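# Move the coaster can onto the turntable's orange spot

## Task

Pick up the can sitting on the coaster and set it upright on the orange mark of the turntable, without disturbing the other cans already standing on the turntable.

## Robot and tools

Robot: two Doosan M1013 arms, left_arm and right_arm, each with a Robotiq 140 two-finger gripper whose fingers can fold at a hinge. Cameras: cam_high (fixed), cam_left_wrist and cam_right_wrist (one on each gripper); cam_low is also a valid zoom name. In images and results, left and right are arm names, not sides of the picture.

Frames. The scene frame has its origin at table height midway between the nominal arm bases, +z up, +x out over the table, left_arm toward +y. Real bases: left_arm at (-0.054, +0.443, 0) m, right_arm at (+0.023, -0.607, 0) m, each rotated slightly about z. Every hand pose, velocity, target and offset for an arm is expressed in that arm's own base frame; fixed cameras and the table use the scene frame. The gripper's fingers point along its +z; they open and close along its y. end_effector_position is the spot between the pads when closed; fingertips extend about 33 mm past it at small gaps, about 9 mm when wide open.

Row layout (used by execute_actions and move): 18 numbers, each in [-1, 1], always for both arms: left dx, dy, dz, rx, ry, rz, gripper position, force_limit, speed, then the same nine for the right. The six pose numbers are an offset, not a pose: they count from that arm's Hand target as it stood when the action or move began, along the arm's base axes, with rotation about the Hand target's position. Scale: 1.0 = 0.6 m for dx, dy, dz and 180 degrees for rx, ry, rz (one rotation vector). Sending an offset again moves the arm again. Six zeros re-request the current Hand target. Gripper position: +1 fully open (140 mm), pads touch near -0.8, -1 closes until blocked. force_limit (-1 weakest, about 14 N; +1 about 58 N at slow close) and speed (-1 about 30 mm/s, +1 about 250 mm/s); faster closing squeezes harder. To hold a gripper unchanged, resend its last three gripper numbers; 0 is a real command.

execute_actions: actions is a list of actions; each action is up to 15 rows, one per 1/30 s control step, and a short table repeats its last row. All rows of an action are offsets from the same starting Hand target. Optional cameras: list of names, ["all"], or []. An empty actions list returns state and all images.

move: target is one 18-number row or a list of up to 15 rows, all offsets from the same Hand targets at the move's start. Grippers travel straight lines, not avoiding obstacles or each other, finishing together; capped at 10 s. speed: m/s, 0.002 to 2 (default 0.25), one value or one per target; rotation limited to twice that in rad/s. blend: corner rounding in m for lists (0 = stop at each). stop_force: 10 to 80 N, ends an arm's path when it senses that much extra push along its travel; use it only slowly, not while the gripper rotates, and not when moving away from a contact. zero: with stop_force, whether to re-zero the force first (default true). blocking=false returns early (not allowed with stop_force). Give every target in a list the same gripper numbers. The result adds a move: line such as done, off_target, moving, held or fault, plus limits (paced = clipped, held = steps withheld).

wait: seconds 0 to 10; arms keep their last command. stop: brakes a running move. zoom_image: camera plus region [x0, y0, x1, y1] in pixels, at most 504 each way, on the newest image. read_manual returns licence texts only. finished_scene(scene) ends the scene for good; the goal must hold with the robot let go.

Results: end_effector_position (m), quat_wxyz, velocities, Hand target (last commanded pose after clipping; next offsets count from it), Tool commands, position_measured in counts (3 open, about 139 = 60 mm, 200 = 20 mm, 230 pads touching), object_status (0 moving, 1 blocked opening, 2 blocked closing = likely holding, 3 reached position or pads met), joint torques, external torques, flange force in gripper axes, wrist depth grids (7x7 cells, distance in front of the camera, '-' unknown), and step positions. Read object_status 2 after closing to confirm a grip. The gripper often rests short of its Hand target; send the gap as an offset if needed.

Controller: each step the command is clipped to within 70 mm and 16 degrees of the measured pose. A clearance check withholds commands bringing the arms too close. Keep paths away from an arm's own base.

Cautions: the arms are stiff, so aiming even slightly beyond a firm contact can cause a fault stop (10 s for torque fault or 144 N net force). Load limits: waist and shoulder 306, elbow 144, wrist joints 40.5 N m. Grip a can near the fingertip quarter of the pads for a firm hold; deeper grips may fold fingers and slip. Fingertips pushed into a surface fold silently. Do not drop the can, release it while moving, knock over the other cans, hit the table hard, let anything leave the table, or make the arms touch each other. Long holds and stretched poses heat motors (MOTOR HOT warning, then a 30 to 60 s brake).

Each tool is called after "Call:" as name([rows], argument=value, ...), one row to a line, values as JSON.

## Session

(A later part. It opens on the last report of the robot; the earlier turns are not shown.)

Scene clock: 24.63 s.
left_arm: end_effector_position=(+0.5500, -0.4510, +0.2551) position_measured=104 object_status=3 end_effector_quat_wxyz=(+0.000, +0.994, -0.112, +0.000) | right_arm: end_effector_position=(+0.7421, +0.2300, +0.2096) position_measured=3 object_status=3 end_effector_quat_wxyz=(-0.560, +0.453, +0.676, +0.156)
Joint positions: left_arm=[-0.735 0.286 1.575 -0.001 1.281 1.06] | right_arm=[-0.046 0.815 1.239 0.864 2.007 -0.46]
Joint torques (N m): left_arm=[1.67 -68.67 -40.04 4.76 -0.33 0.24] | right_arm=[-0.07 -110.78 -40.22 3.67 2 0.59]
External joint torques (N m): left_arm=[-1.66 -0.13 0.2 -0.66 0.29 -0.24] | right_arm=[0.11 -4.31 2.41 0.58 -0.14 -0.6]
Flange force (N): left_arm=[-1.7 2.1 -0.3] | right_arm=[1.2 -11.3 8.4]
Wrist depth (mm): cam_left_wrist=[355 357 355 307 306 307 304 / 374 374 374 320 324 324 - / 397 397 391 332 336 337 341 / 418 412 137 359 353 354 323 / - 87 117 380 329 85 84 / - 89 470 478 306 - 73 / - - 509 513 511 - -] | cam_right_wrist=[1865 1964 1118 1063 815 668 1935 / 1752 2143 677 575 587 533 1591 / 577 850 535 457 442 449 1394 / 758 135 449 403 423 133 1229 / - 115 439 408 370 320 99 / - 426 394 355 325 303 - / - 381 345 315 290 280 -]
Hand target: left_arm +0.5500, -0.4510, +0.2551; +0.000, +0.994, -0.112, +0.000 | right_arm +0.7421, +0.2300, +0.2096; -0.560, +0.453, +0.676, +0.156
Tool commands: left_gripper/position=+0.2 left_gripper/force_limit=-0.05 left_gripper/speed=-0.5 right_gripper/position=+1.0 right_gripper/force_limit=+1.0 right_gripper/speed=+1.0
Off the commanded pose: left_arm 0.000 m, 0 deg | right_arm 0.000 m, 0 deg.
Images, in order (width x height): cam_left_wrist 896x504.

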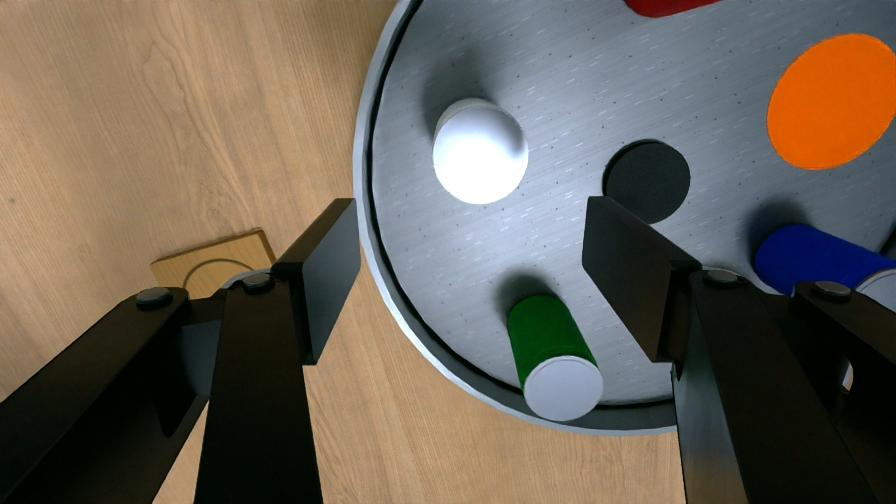

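Call:
wait(seconds=1.45)

Call:
execute_actions([
  [[-0.0002,0.0001,0,0,0,0.0003,0,-0.05,-0.5,0,0,0,0,0,0,1,1,1],[-0.0008,0.0003,-0.0002,0,0,0.0012,0,-0.05,-0.5,0,0,0,0,0,0,1,1,1],[-0.0018,0.0006,-0.0006,0,0,0.0027,0,-0.05,-0.5,0,0,0,0,0,0,1,1,1],[-0.0031,0.0011,-0.0014,0,0,0.0047,0,-0.05,-0.5,0,0,0,0,0,0,1,1,1],[-0.0049,0.0017,-0.0026,0,0,0.0074,0,-0.05,-0.5,0,0,0,0,0,0,1,1,1],[-0.0071,0.0024,-0.0043,0,0,0.0106,0,-0.05,-0.5,0,0,0,0,0,0,1,1,1],[-0.0096,0.0033,-0.0065,0,0,0.0144,0,-0.05,-0.5,0,0,0,0,0,0,1,1,1],[-0.0126,0.0042,-0.0093,0,0,0.0188,0,-0.05,-0.5,0,0,0,0,0,0,1,1,1],[-0.016,0.0051,-0.0127,0,0,0.0239,0,-0.05,-0.5,0,0,0,0,0,0,1,1,1],[-0.0198,0.0062,-0.0168,0,0,0.0294,0,-0.05,-0.5,0,0,0,0,0,0,1,1,1],[-0.024,0.0072,-0.0214,0,0,0.0356,0,-0.05,-0.5,0,0,0,0,0,0,1,1,1],[-0.0286,0.0083,-0.0265,0,0,0.0424,0,-0.05,-0.5,0,0,0,0,0,0,1,1,1],[-0.0337,0.0094,-0.0323,0,0,0.0498,0,-0.05,-0.5,0,0,0,0,0,0,1,1,1],[-0.0392,0.0104,-0.0385,0,0,0.0577,0,-0.05,-0.5,0,0,0,0,0,0,1,1,1],[-0.0452,0.0113,-0.0452,0,0,0.0663,0,-0.05,-0.5,0,0,0,0,0,0,1,1,1]],
  [[-0.0062,0.0008,-0.0071,0,0,0.0088,0,-0.05,-0.5,0,0,0,0,0,0,1,1,1],[-0.0124,0.0014,-0.0145,0,0,0.0177,0,-0.05,-0.5,0,0,0,0,0,0,1,1,1],[-0.0186,0.0019,-0.0223,0,0,0.0265,0,-0.05,-0.5,0,0,0,0,0,0,1,1,1],[-0.0248,0.0021,-0.0302,0,0,0.0353,0,-0.05,-0.5,0,0,0,0,0,0,1,1,1],[-0.031,0.0022,-0.0383,0,0,0.0442,0,-0.05,-0.5,0,0,0,0,0,0,1,1,1],[-0.0372,0.0022,-0.0465,0,0,0.053,0,-0.05,-0.5,0,0,0,0,0,0,1,1,1],[-0.0434,0.0019,-0.0547,0,0,0.0618,0,-0.05,-0.5,0,0,0,0,0,0,1,1,1],[-0.0496,0.0015,-0.0628,0,0,0.0707,0,-0.05,-0.5,0,0,0,0,0,0,1,1,1],[-0.0558,0.0009,-0.0707,0,0,0.0795,0,-0.05,-0.5,0,0,0,0,0,0,1,1,1],[-0.062,0.0001,-0.0785,0,0,0.0883,0,-0.05,-0.5,0,0,0,0,0,0,1,1,1],[-0.0681,-0.0008,-0.0859,0,0,0.0972,0,-0.05,-0.5,0,0,0,0,0,0,1,1,1],[-0.0742,-0.0019,-0.093,0,0,0.106,0,-0.05,-0.5,0,0,0,0,0,0,1,1,1],[-0.0803,-0.0032,-0.0997,0,0,0.1148,0,-0.05,-0.5,0,0,0,0,0,0,1,1,1],[-0.0864,-0.0046,-0.1059,0,0,0.1237,0,-0.05,-0.5,0,0,0,0,0,0,1,1,1],[-0.0924,-0.0062,-0.1116,0,0,0.1325,0,-0.05,-0.5,0,0,0,0,0,0,1,1,1]],
  [[-0.006,-0.0018,-0.0052,0,0,0.0088,0,-0.05,-0.5,0,0,0,0,0,0,1,1,1],[-0.0119,-0.0037,-0.0098,0,0,0.0177,0,-0.05,-0.5,0,0,0,0,0,0,1,1,1],[-0.0177,-0.0058,-0.0138,0,0,0.0265,0,-0.05,-0.5,0,0,0,0,0,0,1,1,1],[-0.0235,-0.0081,-0.0172,0,0,0.0353,0,-0.05,-0.5,0,0,0,0,0,0,1,1,1],[-0.0292,-0.0105,-0.02,0,0,0.0442,0,-0.05,-0.5,0,0,0,0,0,0,1,1,1],[-0.0349,-0.0131,-0.0223,0,0,0.053,0,-0.05,-0.5,0,0,0,0,0,0,1,1,1],[-0.0405,-0.0158,-0.024,0,0,0.0618,0,-0.05,-0.5,0,0,0,0,0,0,1,1,1],[-0.046,-0.0187,-0.0252,0,0,0.0707,-1,-0.05,-1,0,0,0,0,0,0,1,1,1],[-0.0514,-0.0217,-0.0259,0,0,0.0795,-1,-0.05,-1,0,0,0,0,0,0,1,1,1],[-0.0567,-0.0249,-0.0263,0,0,0.0883,-1,-0.05,-1,0,0,0,0,0,0,1,1,1],[-0.062,-0.0283,-0.0265,0,0,0.0972,-1,-0.05,-1,0,0,0,0,0,0,1,1,1],[-0.0671,-0.0318,-0.0265,0,0,0.106,-1,-0.05,-1,0,0,0,0,0,0,1,1,1],[-0.0722,-0.0354,-0.0265,0,0,0.1148,-1,-0.05,-1,0,0,0,0,0,0,1,1,1],[-0.0771,-0.0391,-0.0265,0,0,0.1237,-1,-0.05,-1,0,0,0,0,0,0,1,1,1],[-0.082,-0.043,-0.0265,0,0,0.1325,-1,-0.05,-1,0,0,0,0,0,0,1,1,1]],
  [[-0.0047,-0.004,0,0,0,0.0088,-1,-0.05,-1,0,0,0,0,0,0,1,1,1],[-0.0094,-0.0082,0,0,0,0.0177,-1,-0.05,-1,0,0,0,0,0,0,1,1,1],[-0.0139,-0.0125,0,0,0,0.0265,-1,-0.05,-1,0,0,0,0,0,0,1,1,1],[-0.0182,-0.0169,0,0,0,0.0353,-1,-0.05,-1,0,0,0,0,0,0,1,1,1],[-0.0225,-0.0214,0,0,0,0.0442,-1,-0.05,-1,0,0,0,0,0,0,1,1,1],[-0.0266,-0.0261,0,0,0,0.053,-1,-0.05,-1,0,0,0,0,0,0,1,1,1],[-0.0306,-0.0308,0,0,0,0.0618,-1,-0.05,-1,0,0,0,0,0,0,1,1,1],[-0.0345,-0.0357,0,0,0,0.0707,-1,-0.05,-1,0,0,0,0,0,0,1,1,1],[-0.0382,-0.0407,0,0,0,0.0795,-1,-0.05,-1,0,0,0,0,0,0,1,1,1],[-0.0418,-0.0457,0,0,0,0.0883,-1,-0.05,-1,0,0,0,0,0,0,1,1,1],[-0.0453,-0.0509,0,0,0,0.0972,-1,-0.05,-1,0,0,0,0,0,0,1,1,1],[-0.0486,-0.0562,0,0,0,0.106,-1,-0.05,-1,0,0,0,0,0,0,1,1,1],[-0.0517,-0.0615,0,0,0,0.1148,-1,-0.05,-1,0,0,0,0,0,0,1,1,1],[-0.0547,-0.067,0,0,0,0.1237,-1,-0.05,-1,0,0,0,0,0,0,1,1,1],[-0.0576,-0.0725,0,0,0,0.1325,-1,-0.05,-1,0,0,0,0,0,0,1,1,1]],
  [[-0.0027,-0.0056,0,0,0,0.0088,-1,-0.05,-1,0,0,0,0,0,0,1,1,1],[-0.0052,-0.0113,0,0,0,0.0177,-1,-0.05,-1,0,0,0,0,0,0,1,1,1],[-0.0076,-0.017,0,0,0,0.0265,-1,-0.05,-1,0,0,0,0,0,0,1,1,1],[-0.0099,-0.0228,0,0,0,0.0353,-1,-0.05,-1,0,0,0,0,0,0,1,1,1],[-0.0119,-0.0287,0,0,0,0.0442,-1,-0.05,-1,0,0,0,0,0,0,1,1,1],[-0.0138,-0.0346,0,0,0,0.053,-1,-0.05,-1,0,0,0,0,0,0,1,1,1],[-0.0155,-0.0406,0.0001,0,0,0.0618,-1,-0.05,-1,0,0,0,0,0,0,1,1,1],[-0.0171,-0.0466,0.0008,0,0,0.0707,-1,-0.05,-1,0,0,0,0,0,0,1,1,1],[-0.0185,-0.0526,0.0021,0,0,0.0795,-1,-0.05,-1,0,0,0,0,0,0,1,1,1],[-0.0197,-0.0587,0.004,0,0,0.0883,-1,-0.05,-1,0,0,0,0,0,0,1,1,1],[-0.0208,-0.0649,0.006,0,0,0.0972,-1,-0.05,-1,0,0,0,0,0,0,1,1,1],[-0.0217,-0.071,0.0079,0,0,0.106,-1,-0.05,-1,0,0,0,0,0,0,1,1,1],[-0.0224,-0.0772,0.0092,0,0,0.1148,-1,-0.05,-1,0,0,0,0,0,0,1,1,1],[-0.023,-0.0834,0.0099,0,0,0.1237,-1,-0.05,-1,0,0,0,0,0,0,1,1,1],[-0.0233,-0.0896,0.01,0,0,0.1325,-1,-0.05,-1,0,0,0,0,0,0,1,1,1]],
  [[-0.0002,-0.0062,0,0,0,0.0088,-1,-0.05,-1,0,0,0,0,0,0,1,1,1],[-0.0002,-0.0126,0,0,0,0.0177,-1,-0.05,-1,0,0,0,0,0,0,1,1,1],[-0.0001,-0.0191,0,0,0,0.0265,-1,-0.05,-1,0,0,0,0,0,0,1,1,1],[0.0003,-0.026,0,0,0,0.0353,-1,-0.05,-1,0,0,0,0,0,0,1,1,1],[0.0009,-0.0332,0,0,0,0.0442,-1,-0.05,-1,0,0,0,0,0,0,1,1,1],[0.0018,-0.0408,0,0,0,0.053,-1,-0.05,-1,0,0,0,0,0,0,1,1,1],[0.0031,-0.0488,0,0,0,0.0618,-1,-0.05,-1,0,0,0,0,0,0,1,1,1],[0.0047,-0.0572,0,0,0,0.0707,-1,-0.05,-1,0,0,0,0,0,0,1,1,1],[0.0068,-0.0661,0,0,0,0.0795,-1,-0.05,-1,0,0,0,0,0,0,1,1,1],[0.0094,-0.0754,0,0,0,0.0883,-1,-0.05,-1,0,0,0,0,0,0,1,1,1],[0.0125,-0.085,0,0,0,0.0972,-1,-0.05,-1,0,0,0,0,0,0,1,1,1],[0.0163,-0.095,0,0,0,0.106,-1,-0.05,-1,0,0,0,0,0,0,1,1,1],[0.0208,-0.1053,0,0,0,0.1148,-1,-0.05,-1,0,0,0,0,0,0,1,1,1],[0.026,-0.1157,0,0,0,0.1237,-1,-0.05,-1,0,0,0,0,0,0,1,1,1],[0.032,-0.1262,0,0,0,0.1325,-1,-0.05,-1,0,0,0,0,0,0,1,1,1]],
  [[0.0068,-0.0105,0,0,0,0.0088,-1,-0.05,-1,0,0,0,0,0,0,1,1,1],[0.0143,-0.021,0,0,0,0.0177,-1,-0.05,-1,0,0,0,0,0,0,1,1,1],[0.0227,-0.0312,0,0,0,0.0265,-1,-0.05,-1,0,0,0,0,0,0,1,1,1],[0.0318,-0.041,0,0,0,0.0353,-1,-0.05,-1,0,0,0,0,0,0,1,1,1],[0.0417,-0.0505,0,0,0,0.0442,-1,-0.05,-1,0,0,0,0,0,0,1,1,1],[0.0522,-0.0594,0,0,0,0.053,-1,-0.05,-1,0,0,0,0,0,0,1,1,1],[0.0633,-0.0678,0,0,0,0.0618,-1,-0.05,-1,0,0,0,0,0,0,1,1,1],[0.075,-0.0754,0,0,0,0.0707,-1,-0.05,-1,0,0,0,0,0,0,1,1,1],[0.0871,-0.0823,0,0,0,0.0795,-1,-0.05,-1,0,0,0,0,0,0,1,1,1],[0.0995,-0.0883,0,0,0,0.0883,-1,-0.05,-1,0,0,0,0,0,0,1,1,1],[0.1121,-0.0936,0,0,0,0.0972,-1,-0.05,-1,0,0,0,0,0,0,1,1,1],[0.1248,-0.098,0,0,0,0.106,-1,-0.05,-1,0,0,0,0,0,0,1,1,1],[0.1375,-0.1016,0,0,0,0.1148,-1,-0.05,-1,0,0,0,0,0,0,1,1,1],[0.1501,-0.1043,0,0,0,0.1237,-1,-0.05,-1,0,0,0,0,0,0,1,1,1],[0.1624,-0.1063,0,0,0,0.1325,-1,-0.05,-1,0,0,0,0,0,0,1,1,1]],
  [[0.012,-0.0013,0,0,0,0.0088,-1,-0.05,-1,0,0,0,0,0,0,1,1,1],[0.0237,-0.0019,0,0,0,0.0177,-1,-0.05,-1,0,0,0,0,0,0,1,1,1],[0.0349,-0.0019,0,0,0,0.0265,-1,-0.05,-1,0,0,0,0,0,0,1,1,1],[0.0456,-0.0013,0,0,0,0.0353,-1,-0.05,-1,0,0,0,0,0,0,1,1,1],[0.0557,-0.0004,0,0,0,0.0442,-1,-0.05,-1,0,0,0,0,0,0,1,1,1],[0.0652,0.001,0,0,0,0.053,-1,-0.05,-1,0,0,0,0,0,0,1,1,1],[0.0742,0.0026,0,0,0,0.0618,-1,-0.05,-1,0,0,0,0,0,0,1,1,1],[0.0826,0.0045,0,0,0,0.0707,-1,-0.05,-1,0,0,0,0,0,0,1,1,1],[0.0904,0.0066,0,0,0,0.0795,-1,-0.05,-1,0,0,0,0,0,0,1,1,1],[0.0977,0.0088,0,0,0,0.0883,-1,-0.05,-1,0,0,0,0,0,0,1,1,1],[0.1046,0.0111,0,0,0,0.0972,-1,-0.05,-1,0,0,0,0,0,0,1,1,1],[0.111,0.0135,0,0,0,0.106,-1,-0.05,-1,0,0,0,0,0,0,1,1,1],[0.1171,0.016,0,0,0,0.1148,-1,-0.05,-1,0,0,0,0,0,0,1,1,1],[0.1229,0.0185,0,0,0,0.1237,-1,-0.05,-1,0,0,0,0,0,0,1,1,1],[0.1285,0.0212,0,0,0,0.1325,-1,-0.05,-1,0,0,0,0,0,0,1,1,1]],
  [[0.0055,0.0028,-0.0001,0,0,0.0088,-1,-0.05,-1,0,0,0,0,0,0,1,1,1],[0.011,0.0058,-0.0008,0,0,0.0177,-1,-0.05,-1,0,0,0,0,0,0,1,1,1],[0.0164,0.0089,-0.0021,0,0,0.0265,-1,-0.05,-1,0,0,0,0,0,0,1,1,1],[0.0216,0.0122,-0.004,0,0,0.0353,-1,-0.05,-1,0,0,0,0,0,0,1,1,1],[0.0268,0.0157,-0.006,0,0,0.0442,-1,-0.05,-1,0,0,0,0,0,0,1,1,1],[0.0319,0.0192,-0.0079,0,0,0.053,-1,-0.05,-1,0,0,0,0,0,0,1,1,1],[0.0369,0.0229,-0.0092,0,0,0.0618,-1,-0.05,-1,0,0,0,0,0,0,1,1,1],[0.0418,0.0268,-0.0099,0,0,0.0707,-1,-0.05,-1,0,0,0,0,0,0,1,1,1],[0.0466,0.0307,-0.01,0,0,0.0795,-1,-0.05,-1,0,0,0,0,0,0,1,1,1],[0.0512,0.0349,-0.01,0,0,0.0883,-1,-0.05,-1,0,0,0,0,0,0,1,1,1],[0.0558,0.0391,-0.01,0,0,0.0972,-1,-0.05,-1,0,0,0,0,0,0,1,1,1],[0.0602,0.0435,-0.01,0,0,0.106,-1,-0.05,-1,0,0,0,0,0,0,1,1,1],[0.0645,0.0479,-0.01,0,0,0.1148,0.2,-0.05,-0.5,0,0,0,0,0,0,1,1,1],[0.0687,0.0525,-0.01,0,0,0.1237,0.2,-0.05,-0.5,0,0,0,0,0,0,1,1,1],[0.0728,0.0573,-0.01,0,0,0.1325,0.2,-0.05,-0.5,0,0,0,0,0,0,1,1,1]],
  [[0.0039,0.0048,0,0,0,0.0088,0.2,-0.05,-0.5,0,0,0,0,0,0,1,1,1],[0.0077,0.0098,0,0,0,0.0177,0.2,-0.05,-0.5,0,0,0,0,0,0,1,1,1],[0.0114,0.0148,0,0,0,0.0265,0.2,-0.05,-0.5,0,0,0,0,0,0,1,1,1],[0.0149,0.0199,0,0,0,0.0353,0.2,-0.05,-0.5,0,0,0,0,0,0,1,1,1],[0.0182,0.0252,0,0,0,0.0442,0.2,-0.05,-0.5,0,0,0,0,0,0,1,1,1],[0.0214,0.0305,0,0,0,0.053,0.2,-0.05,-0.5,0,0,0,0,0,0,1,1,1],[0.0245,0.0359,0,0,0,0.0618,0.2,-0.05,-0.5,0,0,0,0,0,0,1,1,1],[0.0274,0.0414,0.0001,0,0,0.0707,0.2,-0.05,-0.5,0,0,0,0,0,0,1,1,1],[0.0302,0.047,0.0009,0,0,0.0795,0.2,-0.05,-0.5,0,0,0,0,0,0,1,1,1],[0.0328,0.0526,0.0029,0,0,0.0883,0.2,-0.05,-0.5,0,0,0,0,0,0,1,1,1],[0.0352,0.0583,0.0065,0,0,0.0972,0.2,-0.05,-0.5,0,0,0,0,0,0,1,1,1],[0.0375,0.0641,0.0118,0,0,0.106,0.2,-0.05,-0.5,0,0,0,0,0,0,1,1,1],[0.0396,0.0699,0.019,0,0,0.1148,0.2,-0.05,-0.5,0,0,0,0,0,0,1,1,1],[0.0416,0.0758,0.0279,0,0,0.1237,0.2,-0.05,-0.5,0,0,0,0,0,0,1,1,1],[0.0434,0.0818,0.0385,0,0,0.1325,0.2,-0.05,-0.5,0,0,0,0,0,0,1,1,1]],
  [[0.0016,0.0058,0.012,0,0,0.0085,0.2,-0.05,-0.5,0,0,0,0,0,0,1,1,1],[0.0029,0.0112,0.0251,0,0,0.0165,0.2,-0.05,-0.5,0,0,0,0,0,0,1,1,1],[0.004,0.0163,0.0389,0,0,0.0239,0.2,-0.05,-0.5,0,0,0,0,0,0,1,1,1],[0.0049,0.021,0.0532,0,0,0.0306,0.2,-0.05,-0.5,0,0,0,0,0,0,1,1,1],[0.0057,0.0253,0.0674,0,0,0.0368,0.2,-0.05,-0.5,0,0,0,0,0,0,1,1,1],[0.0063,0.0291,0.0813,0,0,0.0424,0.2,-0.05,-0.5,0,0,0,0,0,0,1,1,1],[0.0068,0.0326,0.0944,0,0,0.0474,0.2,-0.05,-0.5,0,0,0,0,0,0,1,1,1],[0.0072,0.0357,0.1064,0,0,0.0518,0.2,-0.05,-0.5,0,0,0,0,0,0,1,1,1],[0.0075,0.0384,0.117,0,0,0.0557,0.2,-0.05,-0.5,0,0,0,0,0,0,1,1,1],[0.0077,0.0407,0.1259,0,0,0.0589,0.2,-0.05,-0.5,0,0,0,0,0,0,1,1,1],[0.0079,0.0425,0.133,0,0,0.0615,0.2,-0.05,-0.5,0,0,0,0,0,0,1,1,1],[0.008,0.044,0.1384,0,0,0.0636,0.2,-0.05,-0.5,0,0,0,0,0,0,1,1,1],[0.0081,0.045,0.1419,0,0,0.0651,0.2,-0.05,-0.5,0,0,0,0,0,0,1,1,1],[0.0081,0.0456,0.1439,0,0,0.066,0.2,-0.05,-0.5,0,0,0,0,0,0,1,1,1],[0.0081,0.0458,0.1447,0,0,0.0663,0.2,-0.05,-0.5,0,0,0,0,0,0,1,1,1]],
], cameras=["cam_high","cam_left_wrist"])

Call:
zoom_image(camera="cam_high", region=[310, 150, 500, 310])

Scene clock: 28.37 s.
left_arm: end_effector_position=(+0.5500, -0.4510, +0.2551) position_measured=104 object_status=3 end_effector_quat_wxyz=(+0.000, +0.994, -0.112, +0.000) | right_arm: end_effector_position=(+0.7421, +0.2300, +0.2096) position_measured=3 object_status=3 end_effector_quat_wxyz=(-0.560, +0.453, +0.676, +0.156)
Joint positions: left_arm=[-0.735 0.286 1.575 -0.001 1.281 1.06] | right_arm=[-0.046 0.815 1.239 0.864 2.007 -0.46]
Joint torques (N m): left_arm=[2.48 -68.31 -39.87 4.76 -0.42 0.24] | right_arm=[-0.5 -110.3 -40.11 3.64 1.97 0.64]
External joint torques (N m): left_arm=[-2.48 -0.28 0.06 -0.65 0.37 -0.24] | right_arm=[0.51 -4.47 2.41 0.6 -0.13 -0.66]
Flange force (N): left_arm=[-2.2 3.2 -0.7] | right_arm=[1.4 -11.3 8.8]
Wrist depth (mm): cam_left_wrist=[354 354 354 305 229 307 264 / 375 373 371 243 320 324 324 / 397 395 392 341 339 338 338 / 418 411 137 356 158 353 299 / - 87 117 385 385 85 84 / - 90 466 475 404 - 73 / - - 510 511 511 - -] | cam_right_wrist=[2216 2058 1063 1113 818 673 1906 / 1706 1906 708 560 588 538 1641 / 574 850 504 449 442 449 1387 / 756 135 446 400 422 133 1229 / - 115 439 410 369 322 99 / - 427 395 357 326 302 - / - 379 343 315 291 281 -]
Hand target: left_arm +0.5500, -0.4510, +0.2551; +0.000, +0.994, -0.112, +0.000 | right_arm +0.7421, +0.2300, +0.2096; -0.560, +0.453, +0.676, +0.156
Tool commands: left_gripper/position=+0.2 left_gripper/force_limit=-0.05 left_gripper/speed=-0.5 right_gripper/position=+1.0 right_gripper/force_limit=+1.0 right_gripper/speed=+1.0
Off the commanded pose: left_arm 0.000 m, 0 deg | right_arm 0.000 m, 0 deg.
wait: 1.47 s; at rest from the start

Scene clock: 34.10 s.
left_arm: end_effector_position=(+0.6380, -0.5868, +0.2549) position_measured=104 object_status=3 end_effector_quat_wxyz=(+0.000, -0.388, +0.922, +0.000) | right_arm: end_effector_position=(+0.7421, +0.2300, +0.2096) position_measured=3 object_status=3 end_effector_quat_wxyz=(-0.560, +0.453, +0.676, +0.156)
Joint positions: left_arm=[-0.784 0.535 1.213 0 1.395 -3.152] | right_arm=[-0.046 0.815 1.239 0.864 2.007 -0.46]
Joint torques (N m): left_arm=[1.89 -92.75 -40.96 4.79 -0.26 0.27] | right_arm=[-0.46 -109.75 -40.09 3.66 2.04 0.61]
External joint torques (N m): left_arm=[-1.87 -0.53 0.03 -0.63 0.26 -0.27] | right_arm=[0.51 -5.35 2.27 0.6 -0.19 -0.63]
External joint torques at the end of the 7th action: left_arm=[-1.71 -1.08 1.03 -0.44 0.38 -0.42] | right_arm=[0.12 -4.66 2.31 0.6 -0.19 -0.58]
External joint torques at the end of the 8th action: left_arm=[-0.46 1.16 1.62 -0.65 0.58 -0.71] | right_arm=[0.23 -4.94 2.5 0.6 -0.13 -0.53]
External joint torques at the end of the 9th action: left_arm=[-0.67 -6.65 -2.89 -0.4 0.88 0.08] | right_arm=[0.44 -4.74 2.46 0.57 -0.16 -0.6]
External joint torques at the end of the 10th action: left_arm=[-1.4 -1.8 0.2 -0.63 0.68 -0.24] | right_arm=[0.29 -3.9 2.58 0.59 -0.12 -0.57]
Flange force (N): left_arm=[2.5 0.8 -0.5] | right_arm=[2.1 -12.3 9.1]
Flange force at the end of the 7th action (N): left_arm=[1.6 4.4 -0.2] | right_arm=[1.5 -11.6 8.4]
Flange force at the end of the 8th action (N): left_arm=[1.0 2.1 1.4] | right_arm=[1.7 -12.2 9.0]
Flange force at the end of the 9th action (N): left_arm=[0.5 1.9 -7.7] | right_arm=[1.6 -11.8 9.0]
Flange force at the end of the 10th action (N): left_arm=[1.8 2.8 -1.8] | right_arm=[1.0 -11.0 8.5]
Wrist depth (mm): cam_left_wrist=[355 354 307 307 304 308 309 / 373 373 326 324 323 324 324 / 1259 395 389 338 338 317 259 / 1353 420 137 344 259 351 413 / - 87 117 445 445 85 84 / - 89 475 476 473 - 73 / - - 1591 1591 508 - -] | cam_right_wrist=[1839 2125 1029 1094 818 670 1852 / 1673 1935 681 592 574 539 1620 / 575 836 488 486 431 449 1432 / 754 135 428 404 421 133 1241 / - 115 438 407 371 321 99 / - 426 395 357 325 302 - / - 379 344 315 289 279 -]
Hand target: left_arm +0.6380, -0.5868, +0.2550; +0.000, -0.388, +0.922, +0.000 | right_arm +0.7421, +0.2300, +0.2096; -0.560, +0.453, +0.676, +0.156
Off the commanded pose: left_arm 0.000 m, 0 deg | right_arm 0.000 m, 0 deg.
Step readings (end_effector_position of left_arm | right_arm; steps 1 to 15: 1st action; 16 to 30: 2nd action; 31 to 45: 3rd action; 46 to 60: 4th action; 61 to 75: 5th action; 76 to 90: 6th action; 91 to 105: 7th action; 106 to 120: 8th action; 121 to 135: 9th action; 136 to 150: 10th action; 151 to 165: 11th action):
0: (+0.5500, -0.4510, +0.2551) | (+0.7421, +0.2300, +0.2096)
1: (+0.5500, -0.4510, +0.2551) | (+0.7421, +0.2300, +0.2096)
2: (+0.5500, -0.4510, +0.2551) | (+0.7421, +0.2300, +0.2096)
4: (+0.5495, -0.4505, +0.2549) | (+0.7421, +0.2300, +0.2096)
8: (+0.5458, -0.4493, +0.2523) | (+0.7421, +0.2300, +0.2096)
15: (+0.5311, -0.4455, +0.2371) | (+0.7421, +0.2300, +0.2096)
16: (+0.5274, -0.4448, +0.2330) | (+0.7421, +0.2300, +0.2096)
17: (+0.5245, -0.4443, +0.2297) | (+0.7421, +0.2300, +0.2096)
19: (+0.5172, -0.4434, +0.2212) | (+0.7421, +0.2300, +0.2096)
23: (+0.5030, -0.4427, +0.2033) | (+0.7421, +0.2300, +0.2096)
30: (+0.4776, -0.4453, +0.1717) | (+0.7421, +0.2300, +0.2096)
31: (+0.4733, -0.4462, +0.1670) | (+0.7421, +0.2300, +0.2096)
32: (+0.4700, -0.4470, +0.1638) | (+0.7421, +0.2300, +0.2096)
34: (+0.4625, -0.4492, +0.1572) | (+0.7421, +0.2300, +0.2096)
38: (+0.4491, -0.4545, +0.1490) | (+0.7421, +0.2300, +0.2096)
45: (+0.4268, -0.4673, +0.1452) | (+0.7421, +0.2300, +0.2096)
46: (+0.4232, -0.4699, +0.1451) | (+0.7421, +0.2300, +0.2096)
47: (+0.4206, -0.4719, +0.1451) | (+0.7421, +0.2300, +0.2096)
49: (+0.4145, -0.4769, +0.1451) | (+0.7421, +0.2300, +0.2096)
53: (+0.4041, -0.4871, +0.1451) | (+0.7421, +0.2300, +0.2096)
60: (+0.3887, -0.5080, +0.1451) | (+0.7421, +0.2300, +0.2096)
61: (+0.3865, -0.5118, +0.1451) | (+0.7421, +0.2300, +0.2096)
62: (+0.3850, -0.5148, +0.1451) | (+0.7421, +0.2300, +0.2096)
64: (+0.3815, -0.5218, +0.1451) | (+0.7421, +0.2300, +0.2096)
68: (+0.3762, -0.5354, +0.1451) | (+0.7421, +0.2300, +0.2096)
75: (+0.3706, -0.5606, +0.1499) | (+0.7421, +0.2300, +0.2096)
76: (+0.3701, -0.5651, +0.1506) | (+0.7421, +0.2300, +0.2096)
77: (+0.3698, -0.5684, +0.1509) | (+0.7421, +0.2300, +0.2096)
79: (+0.3696, -0.5763, +0.1510) | (+0.7421, +0.2300, +0.2096)
83: (+0.3705, -0.5926, +0.1511) | (+0.7421, +0.2300, +0.2096)
90: (+0.3804, -0.6296, +0.1511) | (+0.7421, +0.2300, +0.2096)
91: (+0.3838, -0.6370, +0.1511) | (+0.7421, +0.2300, +0.2096)
92: (+0.3868, -0.6427, +0.1511) | (+0.7421, +0.2300, +0.2096)
94: (+0.3949, -0.6563, +0.1511) | (+0.7421, +0.2300, +0.2096)
98: (+0.4171, -0.6789, +0.1510) | (+0.7421, +0.2300, +0.2096)
105: (+0.4678, -0.7056, +0.1510) | (+0.7421, +0.2300, +0.2096)
106: (+0.4770, -0.7078, +0.1510) | (+0.7421, +0.2300, +0.2096)
107: (+0.4837, -0.7090, +0.1510) | (+0.7421, +0.2300, +0.2096)
109: (+0.4988, -0.7106, +0.1511) | (+0.7421, +0.2300, +0.2096)
113: (+0.5233, -0.7096, +0.1511) | (+0.7421, +0.2300, +0.2096)
120: (+0.5547, -0.7014, +0.1511) | (+0.7421, +0.2300, +0.2096)
121: (+0.5590, -0.6996, +0.1511) | (+0.7421, +0.2300, +0.2096)
122: (+0.5621, -0.6982, +0.1511) | (+0.7421, +0.2300, +0.2096)
124: (+0.5691, -0.6946, +0.1506) | (+0.7421, +0.2300, +0.2096)
128: (+0.5813, -0.6868, +0.1469) | (+0.7421, +0.2300, +0.2096)
135: (+0.6010, -0.6704, +0.1452) | (+0.7421, +0.2300, +0.2096)
136: (+0.6039, -0.6670, +0.1448) | (+0.7421, +0.2300, +0.2096)
137: (+0.6061, -0.6644, +0.1448) | (+0.7421, +0.2300, +0.2096)
139: (+0.6110, -0.6583, +0.1449) | (+0.7421, +0.2300, +0.2096)
143: (+0.6192, -0.6462, +0.1450) | (+0.7421, +0.2300, +0.2096)
150: (+0.6303, -0.6233, +0.1548) | (+0.7421, +0.2300, +0.2096)
151: (+0.6315, -0.6188, +0.1604) | (+0.7421, +0.2300, +0.2096)
152: (+0.6324, -0.6155, +0.1655) | (+0.7421, +0.2300, +0.2096)
154: (+0.6345, -0.6085, +0.1812) | (+0.7421, +0.2300, +0.2096)
158: (+0.6366, -0.5975, +0.2153) | (+0.7421, +0.2300, +0.2096)
165: (+0.6380, -0.5873, +0.2533) | (+0.7421, +0.2300, +0.2096)
Images, in order (width x height): cam_high 896x504, cam_left_wrist 896x504.

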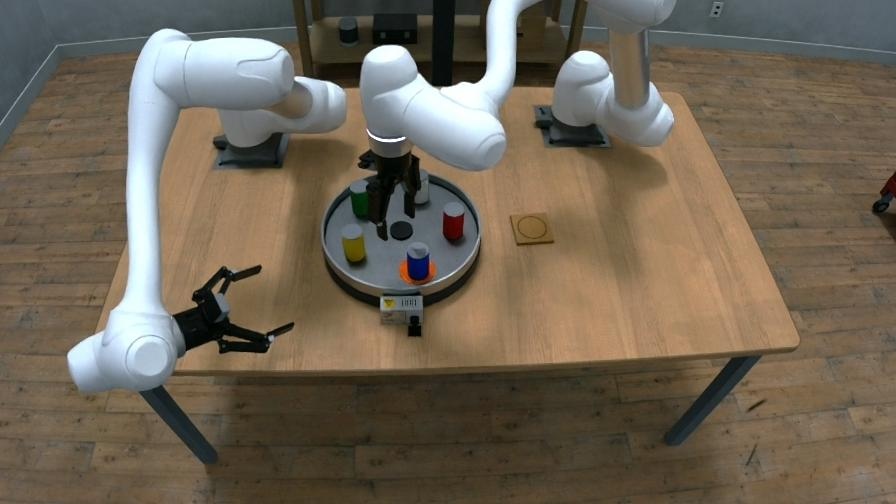

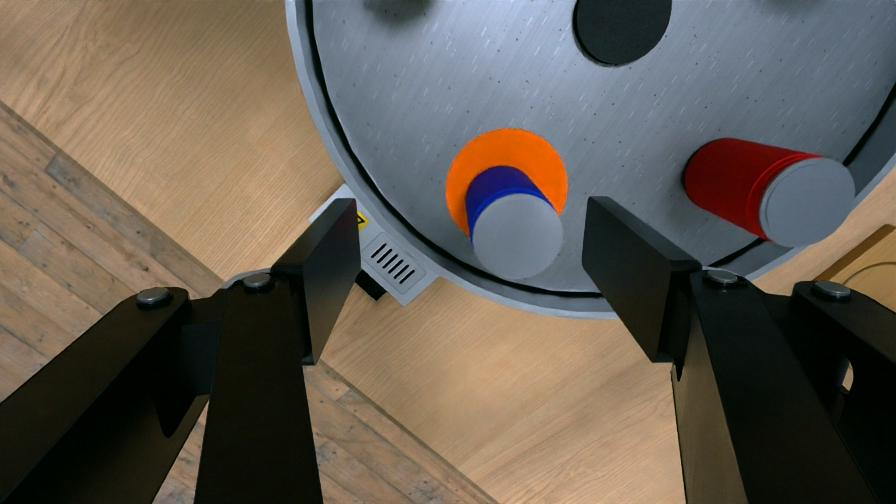

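Scaled by 2.653 from the camera's 896x504 image, which has a finer 1280x720 frame.

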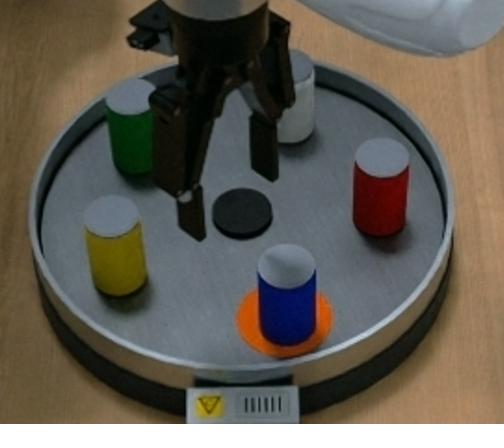

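Call:
finished_scene(scene=2)

The scene is finished: the task was done.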